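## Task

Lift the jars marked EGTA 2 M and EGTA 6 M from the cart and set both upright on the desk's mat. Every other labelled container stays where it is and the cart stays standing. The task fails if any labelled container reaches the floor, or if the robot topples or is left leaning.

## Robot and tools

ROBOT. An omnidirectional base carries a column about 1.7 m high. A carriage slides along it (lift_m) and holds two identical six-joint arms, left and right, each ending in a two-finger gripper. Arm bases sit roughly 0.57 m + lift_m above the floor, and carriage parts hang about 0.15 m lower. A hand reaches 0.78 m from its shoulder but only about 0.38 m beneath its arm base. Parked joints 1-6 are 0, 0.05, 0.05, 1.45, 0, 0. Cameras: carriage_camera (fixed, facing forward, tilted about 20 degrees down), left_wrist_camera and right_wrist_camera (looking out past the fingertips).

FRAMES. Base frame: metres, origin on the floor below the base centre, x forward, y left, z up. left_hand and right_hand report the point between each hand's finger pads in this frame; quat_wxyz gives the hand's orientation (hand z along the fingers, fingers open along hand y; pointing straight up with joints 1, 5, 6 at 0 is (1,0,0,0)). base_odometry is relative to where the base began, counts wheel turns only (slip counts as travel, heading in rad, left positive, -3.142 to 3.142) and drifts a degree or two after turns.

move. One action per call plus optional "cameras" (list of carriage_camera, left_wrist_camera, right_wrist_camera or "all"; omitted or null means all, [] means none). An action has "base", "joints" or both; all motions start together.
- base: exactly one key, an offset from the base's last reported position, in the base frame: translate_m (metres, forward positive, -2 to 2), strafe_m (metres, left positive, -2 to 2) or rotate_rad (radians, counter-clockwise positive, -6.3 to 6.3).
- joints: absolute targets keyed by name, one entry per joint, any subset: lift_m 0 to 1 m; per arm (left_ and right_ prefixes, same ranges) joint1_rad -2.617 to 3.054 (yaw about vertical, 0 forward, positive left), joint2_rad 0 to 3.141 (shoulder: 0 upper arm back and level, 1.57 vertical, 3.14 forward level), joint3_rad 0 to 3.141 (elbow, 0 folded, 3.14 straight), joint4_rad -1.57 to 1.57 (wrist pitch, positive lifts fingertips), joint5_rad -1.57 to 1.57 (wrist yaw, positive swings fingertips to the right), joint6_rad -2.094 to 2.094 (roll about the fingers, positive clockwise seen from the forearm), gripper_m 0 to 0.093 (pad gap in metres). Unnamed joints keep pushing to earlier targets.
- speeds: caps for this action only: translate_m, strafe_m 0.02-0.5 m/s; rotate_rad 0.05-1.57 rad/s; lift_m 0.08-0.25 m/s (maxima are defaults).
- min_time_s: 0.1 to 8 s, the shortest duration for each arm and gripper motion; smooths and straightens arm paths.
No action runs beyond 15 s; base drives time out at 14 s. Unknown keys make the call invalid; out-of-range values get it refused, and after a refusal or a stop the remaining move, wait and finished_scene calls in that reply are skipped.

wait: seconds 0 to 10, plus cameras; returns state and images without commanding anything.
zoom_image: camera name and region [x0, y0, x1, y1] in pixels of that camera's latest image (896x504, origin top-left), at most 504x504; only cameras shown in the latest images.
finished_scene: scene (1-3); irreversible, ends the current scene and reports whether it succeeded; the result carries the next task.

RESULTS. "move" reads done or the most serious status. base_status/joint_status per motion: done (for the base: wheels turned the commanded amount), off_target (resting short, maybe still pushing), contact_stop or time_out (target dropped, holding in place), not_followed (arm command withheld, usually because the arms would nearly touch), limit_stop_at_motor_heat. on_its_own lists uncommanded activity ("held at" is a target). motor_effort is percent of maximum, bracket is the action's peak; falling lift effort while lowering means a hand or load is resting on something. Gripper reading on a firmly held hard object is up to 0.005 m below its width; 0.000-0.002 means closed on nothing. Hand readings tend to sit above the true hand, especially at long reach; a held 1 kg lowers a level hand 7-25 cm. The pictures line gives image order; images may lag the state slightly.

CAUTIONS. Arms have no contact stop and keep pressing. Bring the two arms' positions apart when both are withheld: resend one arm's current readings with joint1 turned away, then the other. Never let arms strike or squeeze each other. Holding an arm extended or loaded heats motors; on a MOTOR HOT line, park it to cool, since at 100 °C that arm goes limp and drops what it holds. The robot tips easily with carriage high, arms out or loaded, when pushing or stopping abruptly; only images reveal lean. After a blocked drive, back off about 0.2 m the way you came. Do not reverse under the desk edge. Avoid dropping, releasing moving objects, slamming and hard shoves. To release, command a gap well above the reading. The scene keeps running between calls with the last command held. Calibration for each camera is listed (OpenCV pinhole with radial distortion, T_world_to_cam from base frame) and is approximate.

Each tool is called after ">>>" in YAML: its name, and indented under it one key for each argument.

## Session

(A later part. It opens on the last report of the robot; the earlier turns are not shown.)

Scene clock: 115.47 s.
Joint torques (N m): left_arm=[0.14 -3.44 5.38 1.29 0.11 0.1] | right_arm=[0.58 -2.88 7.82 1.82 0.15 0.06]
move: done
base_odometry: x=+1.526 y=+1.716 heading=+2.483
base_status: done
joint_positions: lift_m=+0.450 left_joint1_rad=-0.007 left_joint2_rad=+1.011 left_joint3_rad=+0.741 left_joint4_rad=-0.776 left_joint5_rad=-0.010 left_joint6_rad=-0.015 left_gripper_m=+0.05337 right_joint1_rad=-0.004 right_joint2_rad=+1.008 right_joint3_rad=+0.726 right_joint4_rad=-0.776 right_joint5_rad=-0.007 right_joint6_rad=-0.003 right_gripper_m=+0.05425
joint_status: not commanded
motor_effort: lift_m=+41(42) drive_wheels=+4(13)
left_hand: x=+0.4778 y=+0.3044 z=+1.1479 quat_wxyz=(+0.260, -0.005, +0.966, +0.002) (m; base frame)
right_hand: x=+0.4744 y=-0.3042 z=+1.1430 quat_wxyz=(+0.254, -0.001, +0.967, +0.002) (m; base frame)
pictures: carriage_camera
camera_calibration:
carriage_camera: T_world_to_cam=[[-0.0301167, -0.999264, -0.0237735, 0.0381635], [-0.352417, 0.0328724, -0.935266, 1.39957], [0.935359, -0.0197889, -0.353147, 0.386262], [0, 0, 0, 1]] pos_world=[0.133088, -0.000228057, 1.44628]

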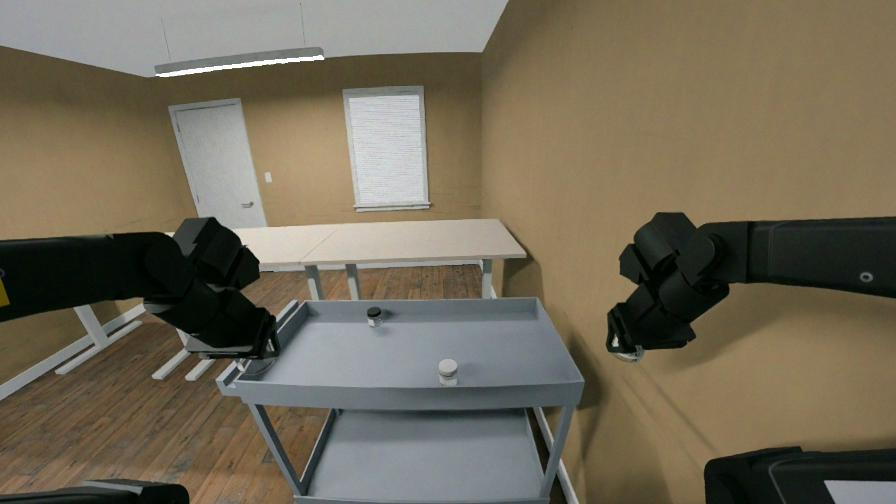

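>>> move:
  base: {"strafe_m": 1.85}
  speeds: {"strafe_m": 0.3}
  cameras: ["carriage_camera"]

>>> zoom_image:
  camera: "carriage_camera"
  region: [200, 200, 700, 480]

Scene clock: 124.27 s.
Joint torques (N m): left_arm=[-0.08 -3.75 5.35 1.29 0.09 0.1] | right_arm=[0.46 -3.11 7.83 1.79 0.13 0.06]
move: done
base_odometry: x=+0.395 y=+0.252 heading=+2.484
base_status: done
joint_positions: lift_m=+0.450 left_joint1_rad=-0.005 left_joint2_rad=+1.011 left_joint3_rad=+0.741 left_joint4_rad=-0.776 left_joint5_rad=-0.008 left_joint6_rad=-0.015 left_gripper_m=+0.05337 right_joint1_rad=-0.003 right_joint2_rad=+1.008 right_joint3_rad=+0.726 right_joint4_rad=-0.776 right_joint5_rad=-0.006 right_joint6_rad=-0.003 right_gripper_m=+0.05424
joint_status: not commanded
motor_effort: lift_m=+41(42) drive_wheels=-1(18)
left_hand: x=+0.4778 y=+0.3043 z=+1.1479 quat_wxyz=(+0.260, -0.005, +0.966, +0.001) (m; base frame)
right_hand: x=+0.4744 y=-0.3042 z=+1.1430 quat_wxyz=(+0.254, -0.001, +0.967, +0.002) (m; base frame)
pictures: carriage_camera
camera_calibration:
carriage_camera: T_world_to_cam=[[-0.0301167, -0.999264, -0.0237735, 0.0381635], [-0.352417, 0.0328724, -0.935266, 1.39957], [0.935359, -0.0197889, -0.353147, 0.386262], [0, 0, 0, 1]] pos_world=[0.133088, -0.000228057, 1.44628]

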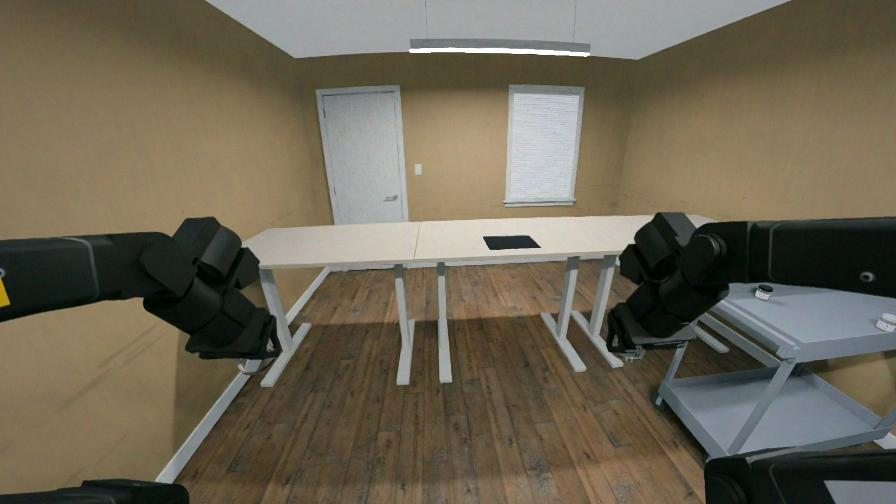

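Scaled by 1.008.

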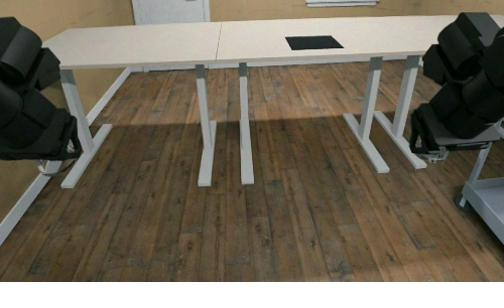

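>>> move:
  base: {"strafe_m": -0.42}
  speeds: {"strafe_m": 0.3}
  cameras: []

>>> move:
  base: {"translate_m": 0.75}
  speeds: {"translate_m": 0.25}

Scene clock: 129.97 s.
Joint torques (N m): left_arm=[-0.14 -3.4 5.42 1.31 0.07 0.09] | right_arm=[0.34 -3 7.8 1.78 0.14 0.05]
move: done
base_odometry: x=+0.652 y=+0.584 heading=+2.483
base_status: done
joint_positions: lift_m=+0.450 left_joint1_rad=-0.003 left_joint2_rad=+1.010 left_joint3_rad=+0.741 left_joint4_rad=-0.777 left_joint5_rad=-0.005 left_joint6_rad=-0.014 left_gripper_m=+0.05337 right_joint1_rad=-0.002 right_joint2_rad=+1.008 right_joint3_rad=+0.726 right_joint4_rad=-0.776 right_joint5_rad=-0.005 right_joint6_rad=-0.003 right_gripper_m=+0.05424
joint_status: not commanded
motor_effort: lift_m=+41(42) drive_wheels=+0(19)
left_hand: x=+0.4775 y=+0.3044 z=+1.1482 quat_wxyz=(+0.260, -0.006, +0.966, +0.000) (m; base frame)
right_hand: x=+0.4744 y=-0.3042 z=+1.1430 quat_wxyz=(+0.254, -0.001, +0.967, +0.001) (m; base frame)
pictures: none
No camera images: "cameras" was empty.

Scene clock: 134.27 s.
Joint torques (N m): left_arm=[-0.17 -3.41 5.34 1.3 0.06 0.09] | right_arm=[0.39 -2.88 7.8 1.77 0.12 0.06]
move: done
base_odometry: x=+0.060 y=+1.043 heading=+2.483
base_status: done
joint_positions: lift_m=+0.450 left_joint1_rad=-0.003 left_joint2_rad=+1.010 left_joint3_rad=+0.741 left_joint4_rad=-0.777 left_joint5_rad=-0.005 left_joint6_rad=-0.014 left_gripper_m=+0.05337 right_joint1_rad=-0.002 right_joint2_rad=+1.008 right_joint3_rad=+0.726 right_joint4_rad=-0.776 right_joint5_rad=-0.005 right_joint6_rad=-0.003 right_gripper_m=+0.05424
joint_status: not commanded
motor_effort: lift_m=+42(42) drive_wheels=-3(20)
left_hand: x=+0.4774 y=+0.3044 z=+1.1481 quat_wxyz=(+0.260, -0.006, +0.966, +0.000) (m; base frame)
right_hand: x=+0.4743 y=-0.3042 z=+1.1430 quat_wxyz=(+0.254, -0.001, +0.967, +0.001) (m; base frame)
pictures: carriage_camera, left_wrist_camera, right_wrist_camera
camera_calibration:
carriage_camera: T_world_to_cam=[[-0.0301167, -0.999264, -0.0237735, 0.0381635], [-0.352417, 0.0328724, -0.935266, 1.39957], [0.935359, -0.0197889, -0.353147, 0.386262], [0, 0, 0, 1]] pos_world=[0.133088, -0.000228057, 1.44628]
left_wrist_camera: T_world_to_cam=[[-0.00949732, -0.999888, 0.0115622, 0.297568], [-0.993158, 0.010778, 0.116279, 0.341338], [-0.11639, -0.0103787, -0.993149, 1.32101], [0, 0, 0, 1]] pos_world=[0.495581, 0.307567, 1.26883]
right_wrist_camera: T_world_to_cam=[[-0.0599043, -0.997887, -0.0251408, -0.242283], [-0.995407, 0.0578332, 0.076295, 0.409372], [-0.0746798, 0.0295957, -0.996768, 1.30678], [0, 0, 0, 1]] pos_world=[0.490568, -0.304121, 1.26524]

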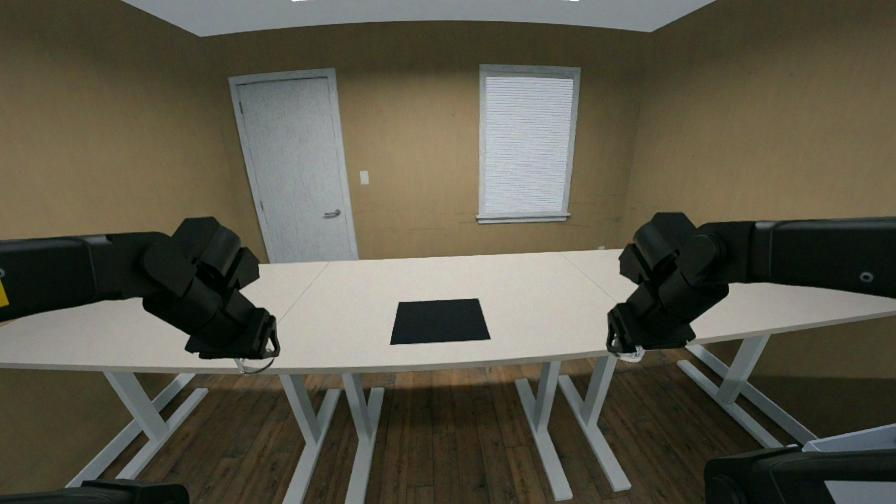

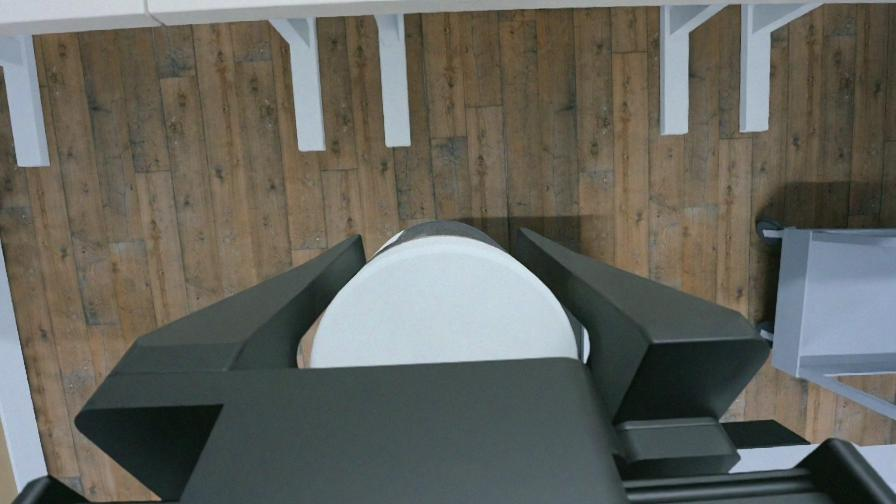

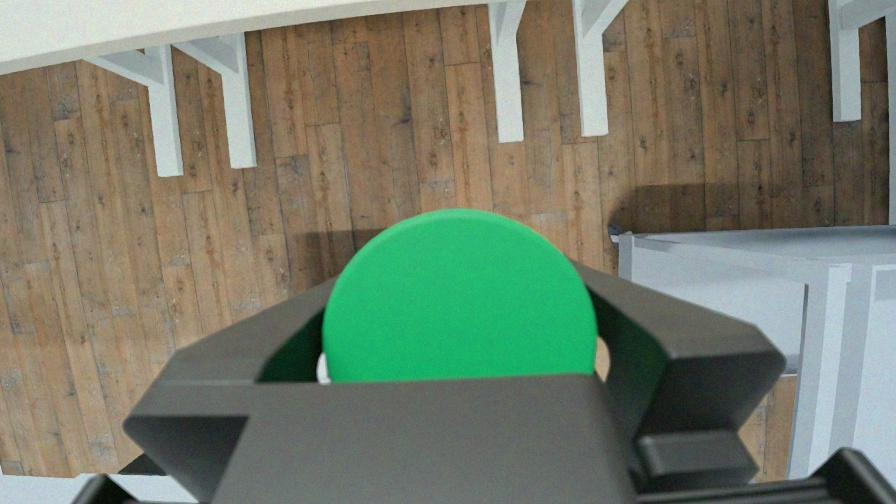

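>>> move:
  base: {"translate_m": 0.22}
  speeds: {"translate_m": 0.15}
  cameras: []

>>> move:
  joints: {"left_joint1_rad":-0.417,"left_joint2_rad":2.285,"left_joint3_rad":1.525,"left_joint4_rad":-0.325}
  min_time_s: 3
  cameras: ["carriage_camera","left_wrist_camera"]

>>> move:
  joints: {"lift_m":0.40}
  speeds: {"lift_m":0.08}
  cameras: ["carriage_camera","left_wrist_camera"]

Scene clock: 139.53 s.
Joint torques (N m): left_arm=[-0.17 -3.21 5.35 1.32 0.07 0.09] | right_arm=[0.49 -3.17 7.8 1.79 0.12 0.06]
move: done
base_odometry: x=-0.114 y=+1.178 heading=+2.482
base_status: done
joint_positions: lift_m=+0.450 left_joint1_rad=-0.003 left_joint2_rad=+1.009 left_joint3_rad=+0.741 left_joint4_rad=-0.778 left_joint5_rad=-0.005 left_joint6_rad=-0.014 left_gripper_m=+0.05337 right_joint1_rad=-0.002 right_joint2_rad=+1.007 right_joint3_rad=+0.726 right_joint4_rad=-0.776 right_joint5_rad=-0.005 right_joint6_rad=-0.003 right_gripper_m=+0.05424
joint_status: not commanded
motor_effort: lift_m=+41(42) drive_wheels=+7(18)
left_hand: x=+0.4774 y=+0.3044 z=+1.1483 quat_wxyz=(+0.260, -0.006, +0.966, +0.000) (m; base frame)
right_hand: x=+0.4743 y=-0.3042 z=+1.1431 quat_wxyz=(+0.254, -0.001, +0.967, +0.001) (m; base frame)
pictures: none
No camera images: "cameras" was empty.

Scene clock: 142.83 s.
Joint torques (N m): left_arm=[-0.94 -13 8.31 1.28 0.06 0.09] | right_arm=[0.38 -3.03 7.83 1.79 0.13 0.07]
move: done
base_odometry: x=-0.114 y=+1.178 heading=+2.482
base_status: not commanded
joint_positions: lift_m=+0.450 left_joint1_rad=-0.411 left_joint2_rad=+2.276 left_joint3_rad=+1.491 left_joint4_rad=-0.345 left_joint5_rad=-0.005 left_joint6_rad=-0.014 left_gripper_m=+0.05337 right_joint1_rad=-0.002 right_joint2_rad=+1.007 right_joint3_rad=+0.726 right_joint4_rad=-0.776 right_joint5_rad=-0.005 right_joint6_rad=-0.003 right_gripper_m=+0.05424
joint_status: all done
motor_effort: lift_m=+42(42) drive_wheels=+7(7)
left_hand: x=+0.6919 y=+0.1009 z=+0.9922 quat_wxyz=(+0.214, +0.192, +0.957, -0.044) (m; base frame)
right_hand: x=+0.4743 y=-0.3042 z=+1.1431 quat_wxyz=(+0.254, -0.001, +0.967, +0.001) (m; base frame)
pictures: carriage_camera, left_wrist_camera
camera_calibration:
carriage_camera: T_world_to_cam=[[-0.0301167, -0.999264, -0.0237735, 0.0381635], [-0.352417, 0.0328724, -0.935266, 1.39957], [0.935359, -0.0197889, -0.353147, 0.386262], [0, 0, 0, 1]] pos_world=[0.133088, -0.000228057, 1.44628]
left_wrist_camera: T_world_to_cam=[[-0.403992, -0.914683, 0.0120594, 0.361821], [-0.895244, 0.398046, 0.200246, 0.384526], [-0.187962, 0.0701016, -0.979671, 1.21705], [0, 0, 0, 1]] pos_world=[0.719177, 0.0925749, 1.11095]

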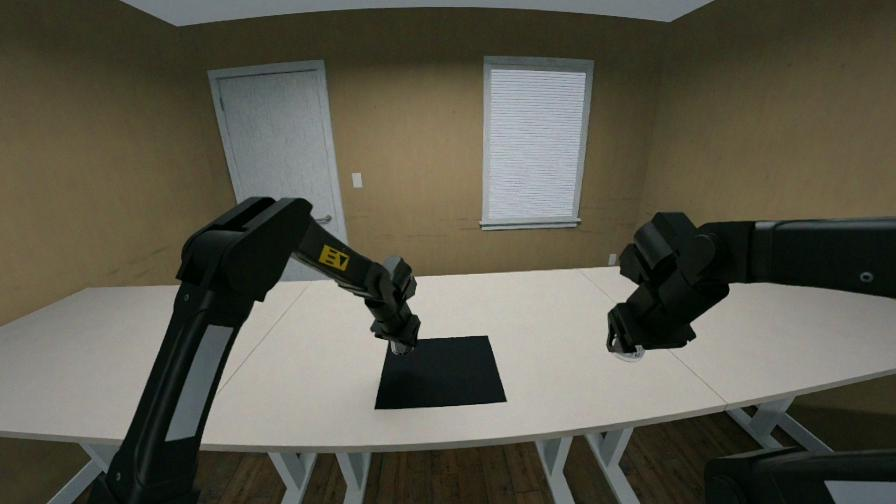

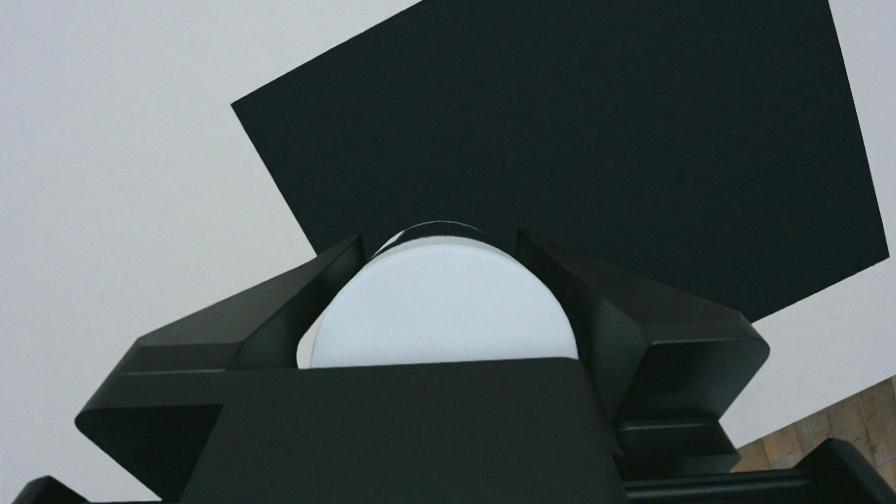

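Scene clock: 143.83 s.
Joint torques (N m): left_arm=[-1.1 -13.68 7.8 1.29 0.06 0.09] | right_arm=[0.4 -3.02 7.86 1.79 0.12 0.06]
move: done
base_odometry: x=-0.114 y=+1.178 heading=+2.482
base_status: not commanded
joint_positions: lift_m=+0.400 left_joint1_rad=-0.411 left_joint2_rad=+2.283 left_joint3_rad=+1.497 left_joint4_rad=-0.339 left_joint5_rad=-0.005 left_joint6_rad=-0.014 left_gripper_m=+0.05337 right_joint1_rad=-0.002 right_joint2_rad=+1.007 right_joint3_rad=+0.726 right_joint4_rad=-0.776 right_joint5_rad=-0.005 right_joint6_rad=-0.003 right_gripper_m=+0.05424
joint_status: all done
motor_effort: lift_m=+36(36) drive_wheels=+7(7)
left_hand: x=+0.6940 y=+0.1000 z=+0.9416 quat_wxyz=(+0.216, +0.192, +0.956, -0.044) (m; base frame)
right_hand: x=+0.4741 y=-0.3042 z=+1.0935 quat_wxyz=(+0.254, -0.001, +0.967, +0.001) (m; base frame)
pictures: carriage_camera, left_wrist_camera
camera_calibration:
carriage_camera: T_world_to_cam=[[-0.0301167, -0.999264, -0.0237735, 0.0369866], [-0.352417, 0.0328724, -0.935266, 1.35327], [0.935359, -0.0197889, -0.353147, 0.368779], [0, 0, 0, 1]] pos_world=[0.133088, -0.000228057, 1.39678]
left_wrist_camera: T_world_to_cam=[[-0.404042, -0.914661, 0.0120348, 0.362499], [-0.896075, 0.398408, 0.195759, 0.401648], [-0.183848, 0.0683108, -0.980578, 1.16612], [0, 0, 0, 1]] pos_world=[0.720759, 0.091886, 1.06048]

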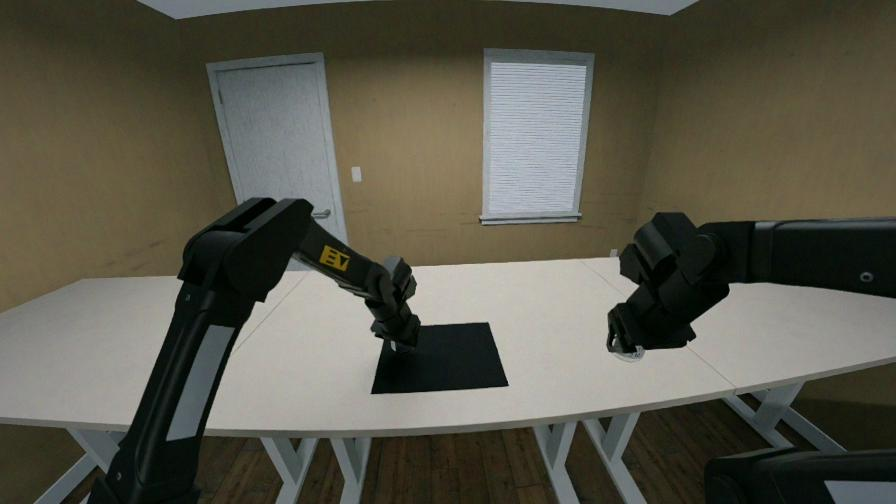

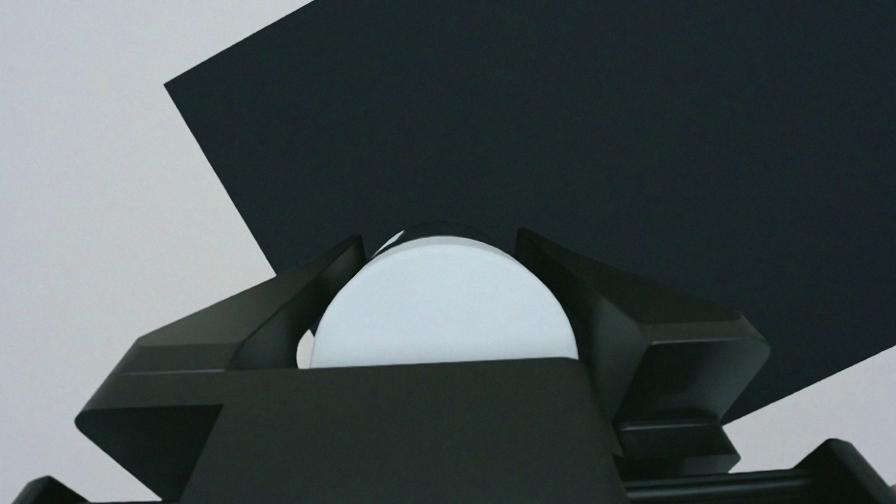

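>>> move:
  joints: {"lift_m":0.386}
  speeds: {"lift_m":0.08}
  cameras: ["carriage_camera"]

>>> zoom_image:
  camera: "carriage_camera"
  region: [350, 290, 450, 370]

>>> move:
  joints: {"lift_m":0.38}
  speeds: {"lift_m":0.08}
  cameras: ["carriage_camera"]

>>> zoom_image:
  camera: "carriage_camera"
  region: [350, 290, 450, 370]

Scene clock: 146.27 s.
Joint torques (N m): left_arm=[-1.26 -13.94 7.65 1.21 0.04 0.09] | right_arm=[0.4 -3 7.86 1.8 0.13 0.06]
move: done
base_odometry: x=-0.114 y=+1.178 heading=+2.482
base_status: not commanded
joint_positions: lift_m=+0.386 left_joint1_rad=-0.411 left_joint2_rad=+2.286 left_joint3_rad=+1.499 left_joint4_rad=-0.336 left_joint5_rad=-0.005 left_joint6_rad=-0.014 left_gripper_m=+0.05337 right_joint1_rad=-0.002 right_joint2_rad=+1.007 right_joint3_rad=+0.725 right_joint4_rad=-0.776 right_joint5_rad=-0.005 right_joint6_rad=-0.003 right_gripper_m=+0.05424
joint_status: all done
motor_effort: lift_m=+37(37) drive_wheels=-3(7)
left_hand: x=+0.6951 y=+0.0995 z=+0.9273 quat_wxyz=(+0.218, +0.192, +0.956, -0.044) (m; base frame)
right_hand: x=+0.4741 y=-0.3042 z=+1.0793 quat_wxyz=(+0.254, -0.001, +0.967, +0.001) (m; base frame)
pictures: carriage_camera
camera_calibration:
carriage_camera: T_world_to_cam=[[-0.0301167, -0.999264, -0.0237735, 0.0366524], [-0.352417, 0.0328724, -0.935266, 1.34012], [0.935359, -0.0197889, -0.353147, 0.363814], [0, 0, 0, 1]] pos_world=[0.133088, -0.000228057, 1.38272]

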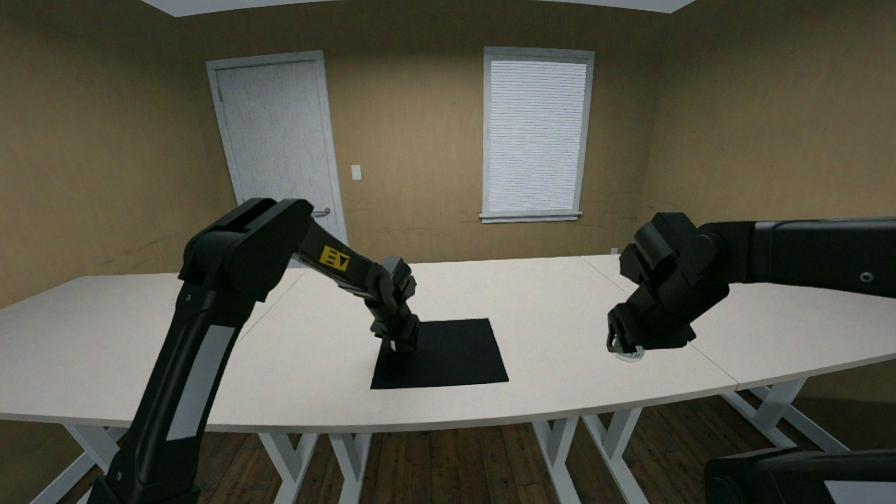

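Scaled by 5.040.

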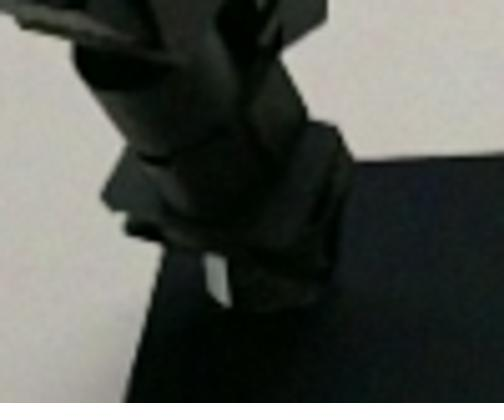

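Scene clock: 146.73 s.
Joint torques (N m): left_arm=[-0.99 -13.56 7.27 1.16 0.08 0.08] | right_arm=[0.4 -2.92 7.9 1.79 0.13 0.05]
move: done
base_odometry: x=-0.114 y=+1.178 heading=+2.482
base_status: not commanded
joint_positions: lift_m=+0.380 left_joint1_rad=-0.411 left_joint2_rad=+2.283 left_joint3_rad=+1.505 left_joint4_rad=-0.330 left_joint5_rad=-0.005 left_joint6_rad=-0.013 left_gripper_m=+0.05337 right_joint1_rad=-0.002 right_joint2_rad=+1.007 right_joint3_rad=+0.725 right_joint4_rad=-0.778 right_joint5_rad=-0.005 right_joint6_rad=-0.003 right_gripper_m=+0.05424
joint_status: all done
motor_effort: lift_m=+35(36) drive_wheels=-2(7)
left_hand: x=+0.6986 y=+0.0980 z=+0.9255 quat_wxyz=(+0.225, +0.192, +0.954, -0.046) (m; base frame)
right_hand: x=+0.4737 y=-0.3042 z=+1.0731 quat_wxyz=(+0.253, -0.001, +0.967, +0.001) (m; base frame)
pictures: carriage_camera
camera_calibration:
carriage_camera: T_world_to_cam=[[-0.0301167, -0.999264, -0.0237735, 0.0365129], [-0.352417, 0.0328724, -0.935266, 1.33463], [0.935359, -0.0197889, -0.353147, 0.361742], [0, 0, 0, 1]] pos_world=[0.133088, -0.000228057, 1.37685]

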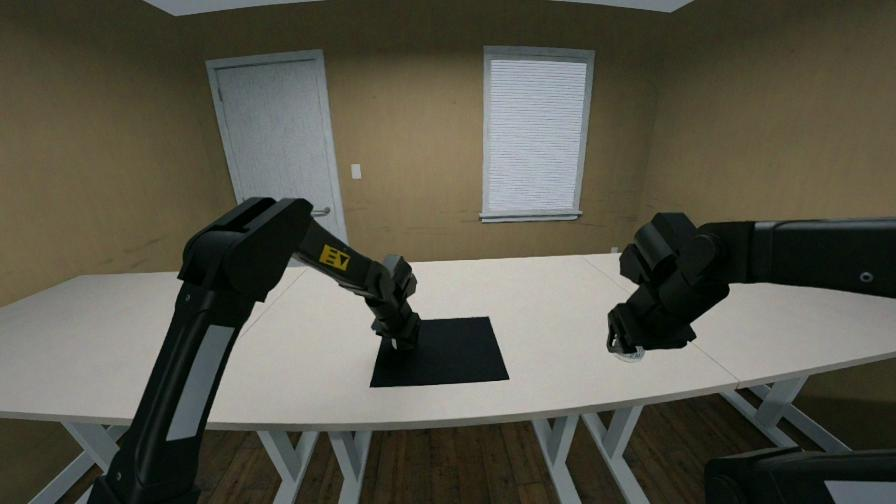

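Scaled by 5.040.

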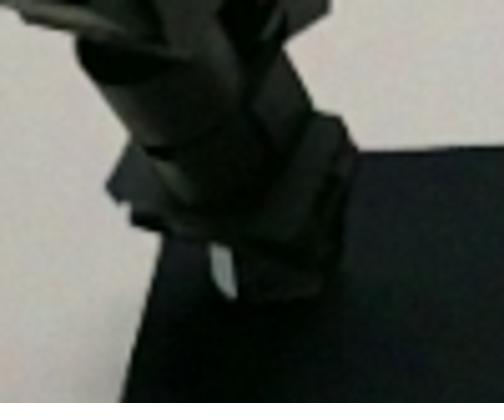

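>>> move:
  joints: {"left_gripper_m":0.09}
  min_time_s: 4
  cameras: ["left_wrist_camera"]

Scene clock: 151.63 s.
Joint torques (N m): left_arm=[-0.96 -13.76 7.25 1.17 0.07 0.08] | right_arm=[0.38 -3 7.88 1.79 0.13 0.06]
move: done
base_odometry: x=-0.114 y=+1.178 heading=+2.482
base_status: not commanded
joint_positions: lift_m=+0.380 left_joint1_rad=-0.411 left_joint2_rad=+2.283 left_joint3_rad=+1.505 left_joint4_rad=-0.330 left_joint5_rad=-0.005 left_joint6_rad=-0.013 left_gripper_m=+0.08996 right_joint1_rad=-0.002 right_joint2_rad=+1.007 right_joint3_rad=+0.725 right_joint4_rad=-0.778 right_joint5_rad=-0.005 right_joint6_rad=-0.003 right_gripper_m=+0.05424
joint_status: all done
motor_effort: lift_m=+35(35) drive_wheels=+7(7)
left_hand: x=+0.6986 y=+0.0980 z=+0.9255 quat_wxyz=(+0.225, +0.192, +0.954, -0.046) (m; base frame)
right_hand: x=+0.4737 y=-0.3042 z=+1.0731 quat_wxyz=(+0.253, -0.001, +0.967, +0.001) (m; base frame)
pictures: left_wrist_camera
camera_calibration:
left_wrist_camera: T_world_to_cam=[[-0.404865, -0.914303, 0.0115957, 0.363666], [-0.898899, 0.400304, 0.178153, 0.427766], [-0.167527, 0.0617045, -0.983935, 1.14364], [0, 0, 0, 1]] pos_world=[0.723346, 0.0906969, 1.04485]

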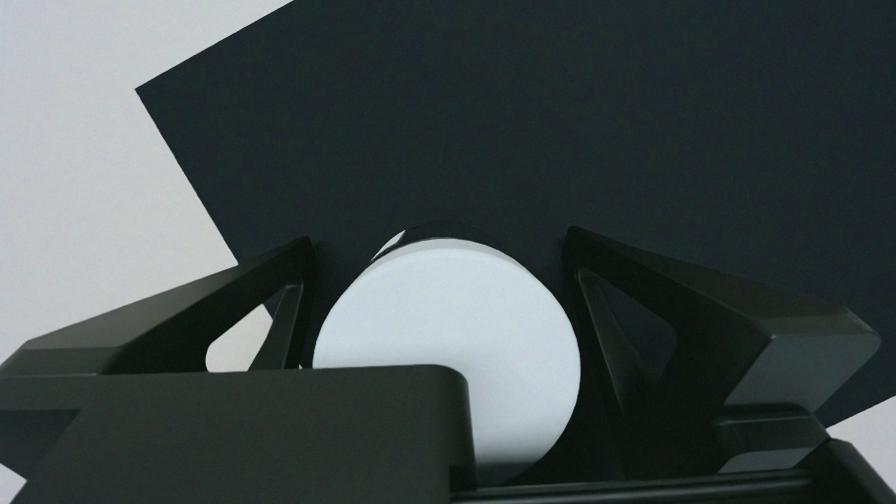

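>>> move:
  joints: {"lift_m":0.5}
  speeds: {"lift_m":0.08}
  cameras: ["carriage_camera","left_wrist_camera"]

Scene clock: 156.47 s.
Joint torques (N m): left_arm=[-0.77 -13.79 6.98 1.19 0.07 0.08] | right_arm=[0.44 -2.97 7.95 1.79 0.13 0.06]
move: done
base_odometry: x=-0.114 y=+1.178 heading=+2.482
base_status: not commanded
joint_positions: lift_m=+0.500 left_joint1_rad=-0.411 left_joint2_rad=+2.286 left_joint3_rad=+1.505 left_joint4_rad=-0.329 left_joint5_rad=-0.005 left_joint6_rad=-0.013 left_gripper_m=+0.08996 right_joint1_rad=-0.002 right_joint2_rad=+1.007 right_joint3_rad=+0.725 right_joint4_rad=-0.777 right_joint5_rad=-0.005 right_joint6_rad=-0.003 right_gripper_m=+0.05424
joint_status: all done
motor_effort: lift_m=+43(51) drive_wheels=+7(7)
left_hand: x=+0.6985 y=+0.0981 z=+1.0437 quat_wxyz=(+0.224, +0.192, +0.954, -0.046) (m; base frame)
right_hand: x=+0.4738 y=-0.3042 z=+1.1924 quat_wxyz=(+0.253, -0.001, +0.967, +0.001) (m; base frame)
pictures: carriage_camera, left_wrist_camera
camera_calibration:
carriage_camera: T_world_to_cam=[[-0.0301167, -0.999264, -0.0237735, 0.0393504], [-0.352417, 0.0328724, -0.935266, 1.44626], [0.935359, -0.0197889, -0.353147, 0.403892], [0, 0, 0, 1]] pos_world=[0.133088, -0.000228057, 1.49621]
left_wrist_camera: T_world_to_cam=[[-0.404849, -0.91431, 0.0116052, 0.362274], [-0.898648, 0.400195, 0.179654, 0.404874], [-0.168904, 0.0623037, -0.983661, 1.26057], [0, 0, 0, 1]] pos_world=[0.723421, 0.0906639, 1.16304]

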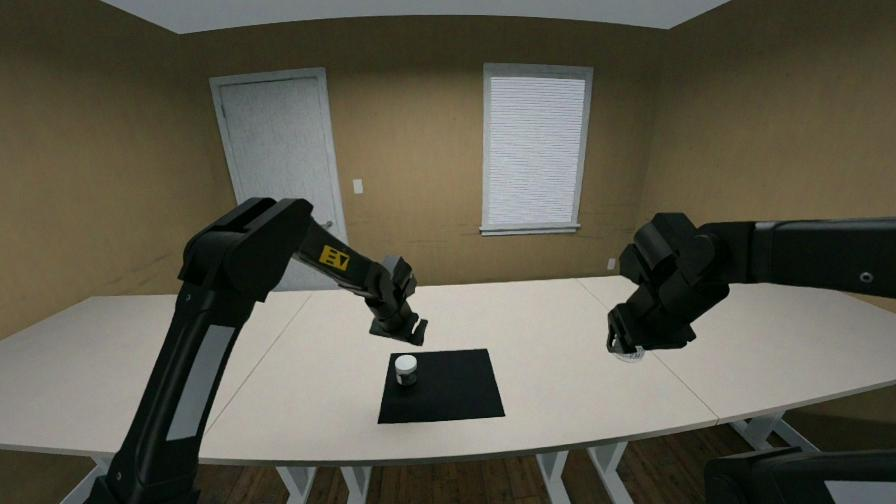

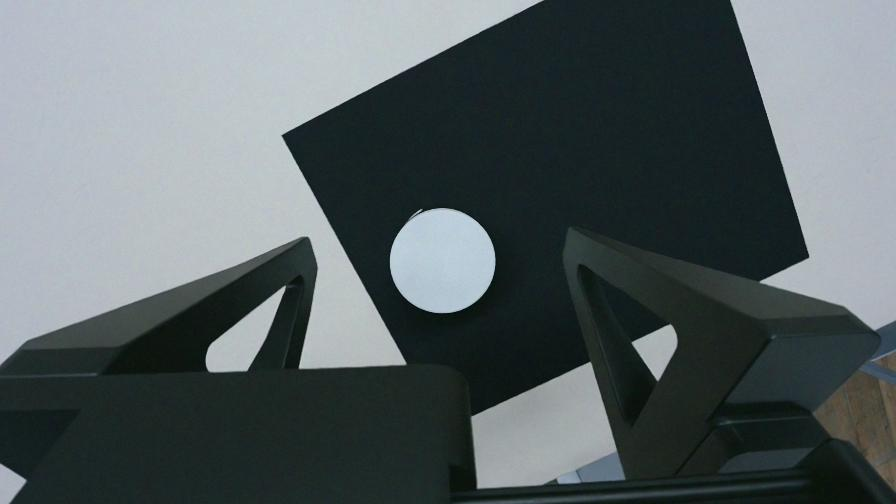

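>>> move:
  joints: {"left_joint1_rad":0,"left_joint2_rad":0.05,"left_joint3_rad":0.05,"left_joint4_rad":1.45,"left_joint5_rad":0,"left_joint6_rad":0}
  min_time_s: 2.5
  cameras: []

>>> move:
  joints: {"right_joint1_rad":0.46,"right_joint2_rad":2.295,"right_joint3_rad":1.535,"right_joint4_rad":-0.30}
  min_time_s: 3
  cameras: ["carriage_camera","right_wrist_camera"]

Scene clock: 160.10 s.
Joint torques (N m): left_arm=[0.16 3.43 3.93 -0.16 0.06 0.08] | right_arm=[0.39 -3 7.97 1.79 0.13 0.06]
move: done
base_odometry: x=-0.114 y=+1.178 heading=+2.482
base_status: not commanded
joint_positions: lift_m=+0.500 left_joint1_rad=-0.007 left_joint2_rad=+0.057 left_joint3_rad=+0.061 left_joint4_rad=+1.438 left_joint5_rad=-0.005 left_joint6_rad=-0.013 left_gripper_m=+0.08996 right_joint1_rad=-0.002 right_joint2_rad=+1.007 right_joint3_rad=+0.725 right_joint4_rad=-0.777 right_joint5_rad=-0.005 right_joint6_rad=-0.003 right_gripper_m=+0.05424
joint_status: all done
motor_effort: lift_m=+42(43) drive_wheels=-2(7)
left_hand: x=+0.2551 y=+0.3050 z=+1.5143 quat_wxyz=(+0.998, -0.003, +0.064, -0.010) (m; base frame)
right_hand: x=+0.4738 y=-0.3042 z=+1.1924 quat_wxyz=(+0.253, -0.001, +0.967, +0.001) (m; base frame)
pictures: none
No camera images: "cameras" was empty.

Scene clock: 163.40 s.
Joint torques (N m): left_arm=[0.18 3.43 3.9 -0.21 0.06 0.08] | right_arm=[0.73 -10.66 8.81 1.86 0.12 0.06]
move: done
base_odometry: x=-0.114 y=+1.178 heading=+2.482
base_status: not commanded
joint_positions: lift_m=+0.500 left_joint1_rad=-0.007 left_joint2_rad=+0.057 left_joint3_rad=+0.061 left_joint4_rad=+1.441 left_joint5_rad=-0.005 left_joint6_rad=-0.013 left_gripper_m=+0.08996 right_joint1_rad=+0.455 right_joint2_rad=+2.283 right_joint3_rad=+1.510 right_joint4_rad=-0.319 right_joint5_rad=-0.005 right_joint6_rad=-0.003 right_gripper_m=+0.05424
joint_status: all done
motor_effort: lift_m=+43(43) drive_wheels=+7(7)
left_hand: x=+0.2546 y=+0.3050 z=+1.5143 quat_wxyz=(+0.998, -0.003, +0.063, -0.010) (m; base frame)
right_hand: x=+0.6920 y=-0.0739 z=+1.0480 quat_wxyz=(+0.231, -0.221, +0.946, +0.055) (m; base frame)
pictures: carriage_camera, right_wrist_camera
camera_calibration:
carriage_camera: T_world_to_cam=[[-0.0301167, -0.999264, -0.0237735, 0.0393504], [-0.352417, 0.0328724, -0.935266, 1.44626], [0.935359, -0.0197889, -0.353147, 0.403892], [0, 0, 0, 1]] pos_world=[0.133088, -0.000228057, 1.49621]
right_wrist_camera: T_world_to_cam=[[0.385831, -0.922279, -0.023144, -0.30682], [-0.915895, -0.385932, 0.110423, 0.496451], [-0.110772, -0.021407, -0.993615, 1.23939], [0, 0, 0, 1]] pos_world=[0.710368, -0.0648457, 1.16956]

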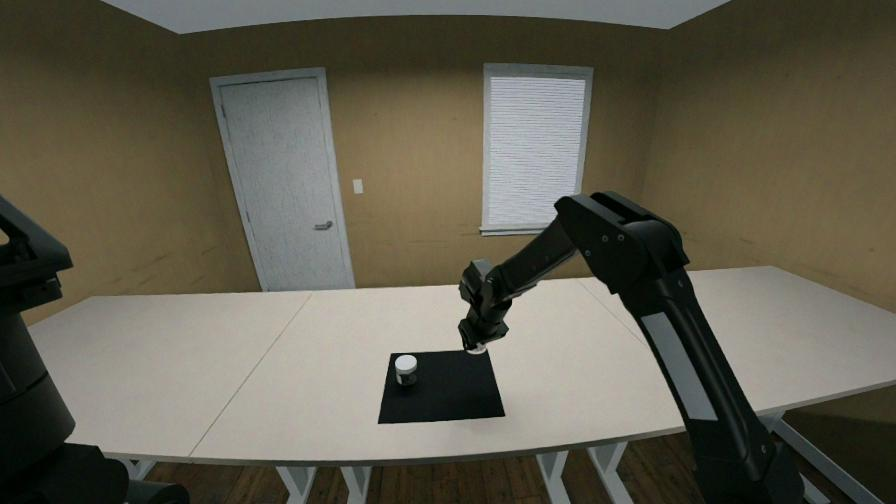

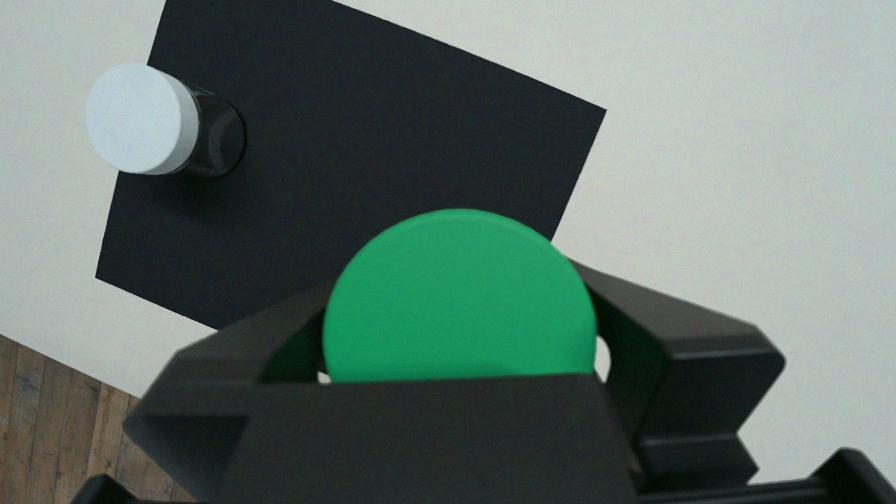

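>>> move:
  joints: {"lift_m":0.42}
  cameras: []

>>> move:
  joints: {"lift_m":0.405}
  speeds: {"lift_m":0.08}
  cameras: []

>>> move:
  joints: {"lift_m":0.398}
  speeds: {"lift_m":0.08}
  cameras: ["carriage_camera"]

Scene clock: 165.33 s.
Joint torques (N m): left_arm=[0.18 3.74 4.27 -0.26 0.06 0.08] | right_arm=[0.69 -11.79 8.02 1.81 0.12 0.06]
move: done
base_odometry: x=-0.114 y=+1.178 heading=+2.482
base_status: not commanded
joint_positions: lift_m=+0.420 left_joint1_rad=-0.007 left_joint2_rad=+0.054 left_joint3_rad=+0.056 left_joint4_rad=+1.444 left_joint5_rad=-0.005 left_joint6_rad=-0.013 left_gripper_m=+0.08996 right_joint1_rad=+0.455 right_joint2_rad=+2.296 right_joint3_rad=+1.521 right_joint4_rad=-0.308 right_joint5_rad=-0.005 right_joint6_rad=-0.003 right_gripper_m=+0.05424
joint_status: all done
motor_effort: lift_m=+36(37) drive_wheels=-2(7)
left_hand: x=+0.2543 y=+0.3050 z=+1.4336 quat_wxyz=(+0.998, -0.003, +0.062, -0.010) (m; base frame)
right_hand: x=+0.6959 y=-0.0720 z=+0.9667 quat_wxyz=(+0.235, -0.221, +0.945, +0.056) (m; base frame)
pictures: none
No camera images: "cameras" was empty.

Scene clock: 165.90 s.
Joint torques (N m): left_arm=[0.18 3.74 4.38 -0.23 0.06 0.08] | right_arm=[0.53 -12.04 7.77 1.72 0.12 0.06]
move: done
base_odometry: x=-0.114 y=+1.178 heading=+2.482
base_status: not commanded
joint_positions: lift_m=+0.405 left_joint1_rad=-0.007 left_joint2_rad=+0.054 left_joint3_rad=+0.056 left_joint4_rad=+1.444 left_joint5_rad=-0.005 left_joint6_rad=-0.013 left_gripper_m=+0.08996 right_joint1_rad=+0.455 right_joint2_rad=+2.297 right_joint3_rad=+1.522 right_joint4_rad=-0.307 right_joint5_rad=-0.005 right_joint6_rad=-0.003 right_gripper_m=+0.05424
joint_status: all done
motor_effort: lift_m=+36(37) drive_wheels=-2(7)
left_hand: x=+0.2543 y=+0.3050 z=+1.4186 quat_wxyz=(+0.998, -0.003, +0.062, -0.010) (m; base frame)
right_hand: x=+0.6962 y=-0.0718 z=+0.9517 quat_wxyz=(+0.235, -0.221, +0.945, +0.056) (m; base frame)
pictures: none
No camera images: "cameras" was empty.

Scene clock: 166.37 s.
Joint torques (N m): left_arm=[0.18 3.7 4.19 -0.17 0.06 0.08] | right_arm=[0.72 -12.21 7.71 1.74 0.12 0.06]
move: done
base_odometry: x=-0.114 y=+1.178 heading=+2.482
base_status: not commanded
joint_positions: lift_m=+0.398 left_joint1_rad=-0.007 left_joint2_rad=+0.053 left_joint3_rad=+0.056 left_joint4_rad=+1.446 left_joint5_rad=-0.005 left_joint6_rad=-0.013 left_gripper_m=+0.08996 right_joint1_rad=+0.455 right_joint2_rad=+2.298 right_joint3_rad=+1.523 right_joint4_rad=-0.308 right_joint5_rad=-0.005 right_joint6_rad=-0.003 right_gripper_m=+0.05424
joint_status: all done
motor_effort: lift_m=+36(37) drive_wheels=-2(8)
left_hand: x=+0.2538 y=+0.3050 z=+1.4116 quat_wxyz=(+0.998, -0.003, +0.061, -0.010) (m; base frame)
right_hand: x=+0.6961 y=-0.0719 z=+0.9441 quat_wxyz=(+0.235, -0.221, +0.945, +0.056) (m; base frame)
pictures: carriage_camera
camera_calibration:
carriage_camera: T_world_to_cam=[[-0.0301167, -0.999264, -0.0237735, 0.0369386], [-0.352417, 0.0328724, -0.935266, 1.35138], [0.935359, -0.0197889, -0.353147, 0.368066], [0, 0, 0, 1]] pos_world=[0.133088, -0.000228057, 1.39476]

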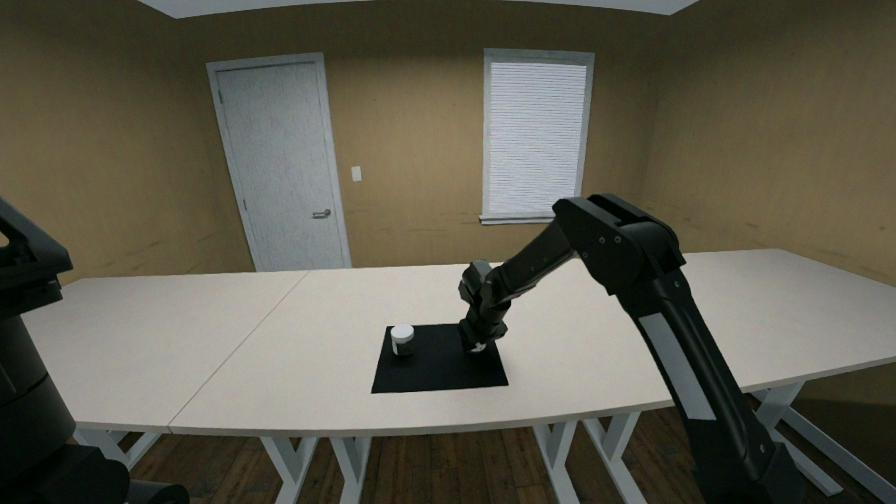

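>>> move:
  joints: {"right_joint1_rad":0.49}
  min_time_s: 1
  cameras: []

>>> move:
  joints: {"lift_m":0.391}
  speeds: {"lift_m":0.08}
  cameras: []

>>> move:
  joints: {"lift_m":0.386}
  speeds: {"lift_m":0.08}
  cameras: ["carriage_camera"]

>>> zoom_image:
  camera: "carriage_camera"
  region: [360, 270, 540, 400]

Scene clock: 168.37 s.
Joint torques (N m): left_arm=[0.17 3.81 4.3 -0.26 0.06 0.08] | right_arm=[0.64 -12.16 7.68 1.74 0.13 0.06]
move: done
base_odometry: x=-0.114 y=+1.178 heading=+2.482
base_status: not commanded
joint_positions: lift_m=+0.398 left_joint1_rad=-0.007 left_joint2_rad=+0.053 left_joint3_rad=+0.056 left_joint4_rad=+1.446 left_joint5_rad=-0.005 left_joint6_rad=-0.013 left_gripper_m=+0.08996 right_joint1_rad=+0.485 right_joint2_rad=+2.298 right_joint3_rad=+1.523 right_joint4_rad=-0.308 right_joint5_rad=-0.005 right_joint6_rad=-0.003 right_gripper_m=+0.05424
joint_status: all done
motor_effort: lift_m=+36(36) drive_wheels=+7(7)
left_hand: x=+0.2538 y=+0.3050 z=+1.4116 quat_wxyz=(+0.998, -0.003, +0.061, -0.010) (m; base frame)
right_hand: x=+0.6888 y=-0.0576 z=+0.9441 quat_wxyz=(+0.234, -0.235, +0.942, +0.060) (m; base frame)
pictures: none
No camera images: "cameras" was empty.

Scene clock: 168.87 s.
Joint torques (N m): left_arm=[0.18 4.08 4.34 -0.29 0.06 0.08] | right_arm=[0.72 -11.89 7.53 1.67 0.11 0.05]
move: done
base_odometry: x=-0.114 y=+1.178 heading=+2.482
base_status: not commanded
joint_positions: lift_m=+0.391 left_joint1_rad=-0.007 left_joint2_rad=+0.053 left_joint3_rad=+0.056 left_joint4_rad=+1.446 left_joint5_rad=-0.005 left_joint6_rad=-0.013 left_gripper_m=+0.08996 right_joint1_rad=+0.485 right_joint2_rad=+2.295 right_joint3_rad=+1.525 right_joint4_rad=-0.300 right_joint5_rad=-0.005 right_joint6_rad=-0.002 right_gripper_m=+0.05424
joint_status: all done
motor_effort: lift_m=+34(35) drive_wheels=-2(8)
left_hand: x=+0.2537 y=+0.3050 z=+1.4047 quat_wxyz=(+0.998, -0.003, +0.061, -0.010) (m; base frame)
right_hand: x=+0.6915 y=-0.0562 z=+0.9405 quat_wxyz=(+0.240, -0.234, +0.940, +0.062) (m; base frame)
pictures: none
No camera images: "cameras" was empty.

Scene clock: 169.30 s.
Joint torques (N m): left_arm=[0.17 3.86 4.41 -0.27 0.06 0.08] | right_arm=[0.76 -11.03 7.34 1.78 0.15 0.04]
move: done
base_odometry: x=-0.114 y=+1.178 heading=+2.482
base_status: not commanded
joint_positions: lift_m=+0.386 left_joint1_rad=-0.007 left_joint2_rad=+0.053 left_joint3_rad=+0.056 left_joint4_rad=+1.446 left_joint5_rad=-0.005 left_joint6_rad=-0.013 left_gripper_m=+0.08996 right_joint1_rad=+0.485 right_joint2_rad=+2.287 right_joint3_rad=+1.528 right_joint4_rad=-0.309 right_joint5_rad=-0.005 right_joint6_rad=-0.002 right_gripper_m=+0.05424
joint_status: all done
motor_effort: lift_m=+33(34) drive_wheels=+8(8)
left_hand: x=+0.2534 y=+0.3050 z=+1.3998 quat_wxyz=(+0.998, -0.003, +0.061, -0.010) (m; base frame)
right_hand: x=+0.6915 y=-0.0562 z=+0.9394 quat_wxyz=(+0.240, -0.234, +0.940, +0.062) (m; base frame)
pictures: carriage_camera
camera_calibration:
carriage_camera: T_world_to_cam=[[-0.0301167, -0.999264, -0.0237735, 0.0366585], [-0.352417, 0.0328724, -0.935266, 1.34036], [0.935359, -0.0197889, -0.353147, 0.363905], [0, 0, 0, 1]] pos_world=[0.133088, -0.000228057, 1.38298]

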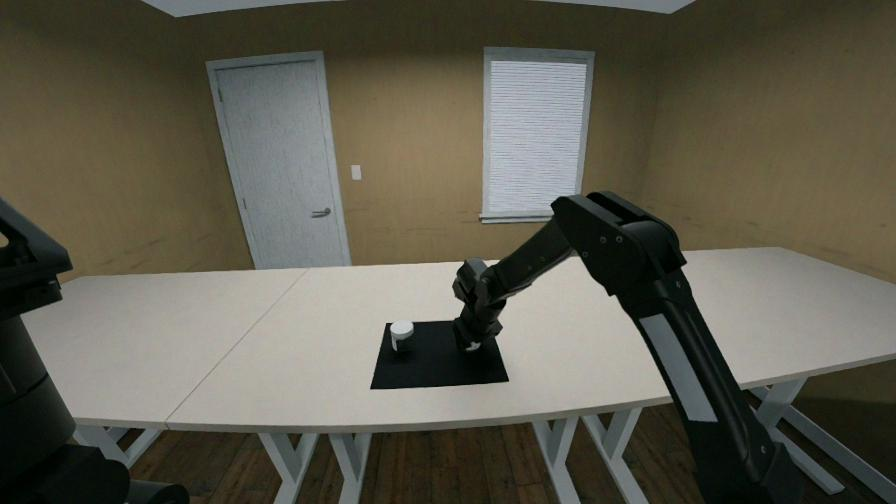

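Scaled by 2.800.

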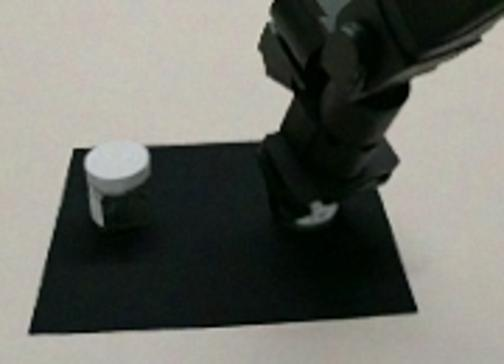

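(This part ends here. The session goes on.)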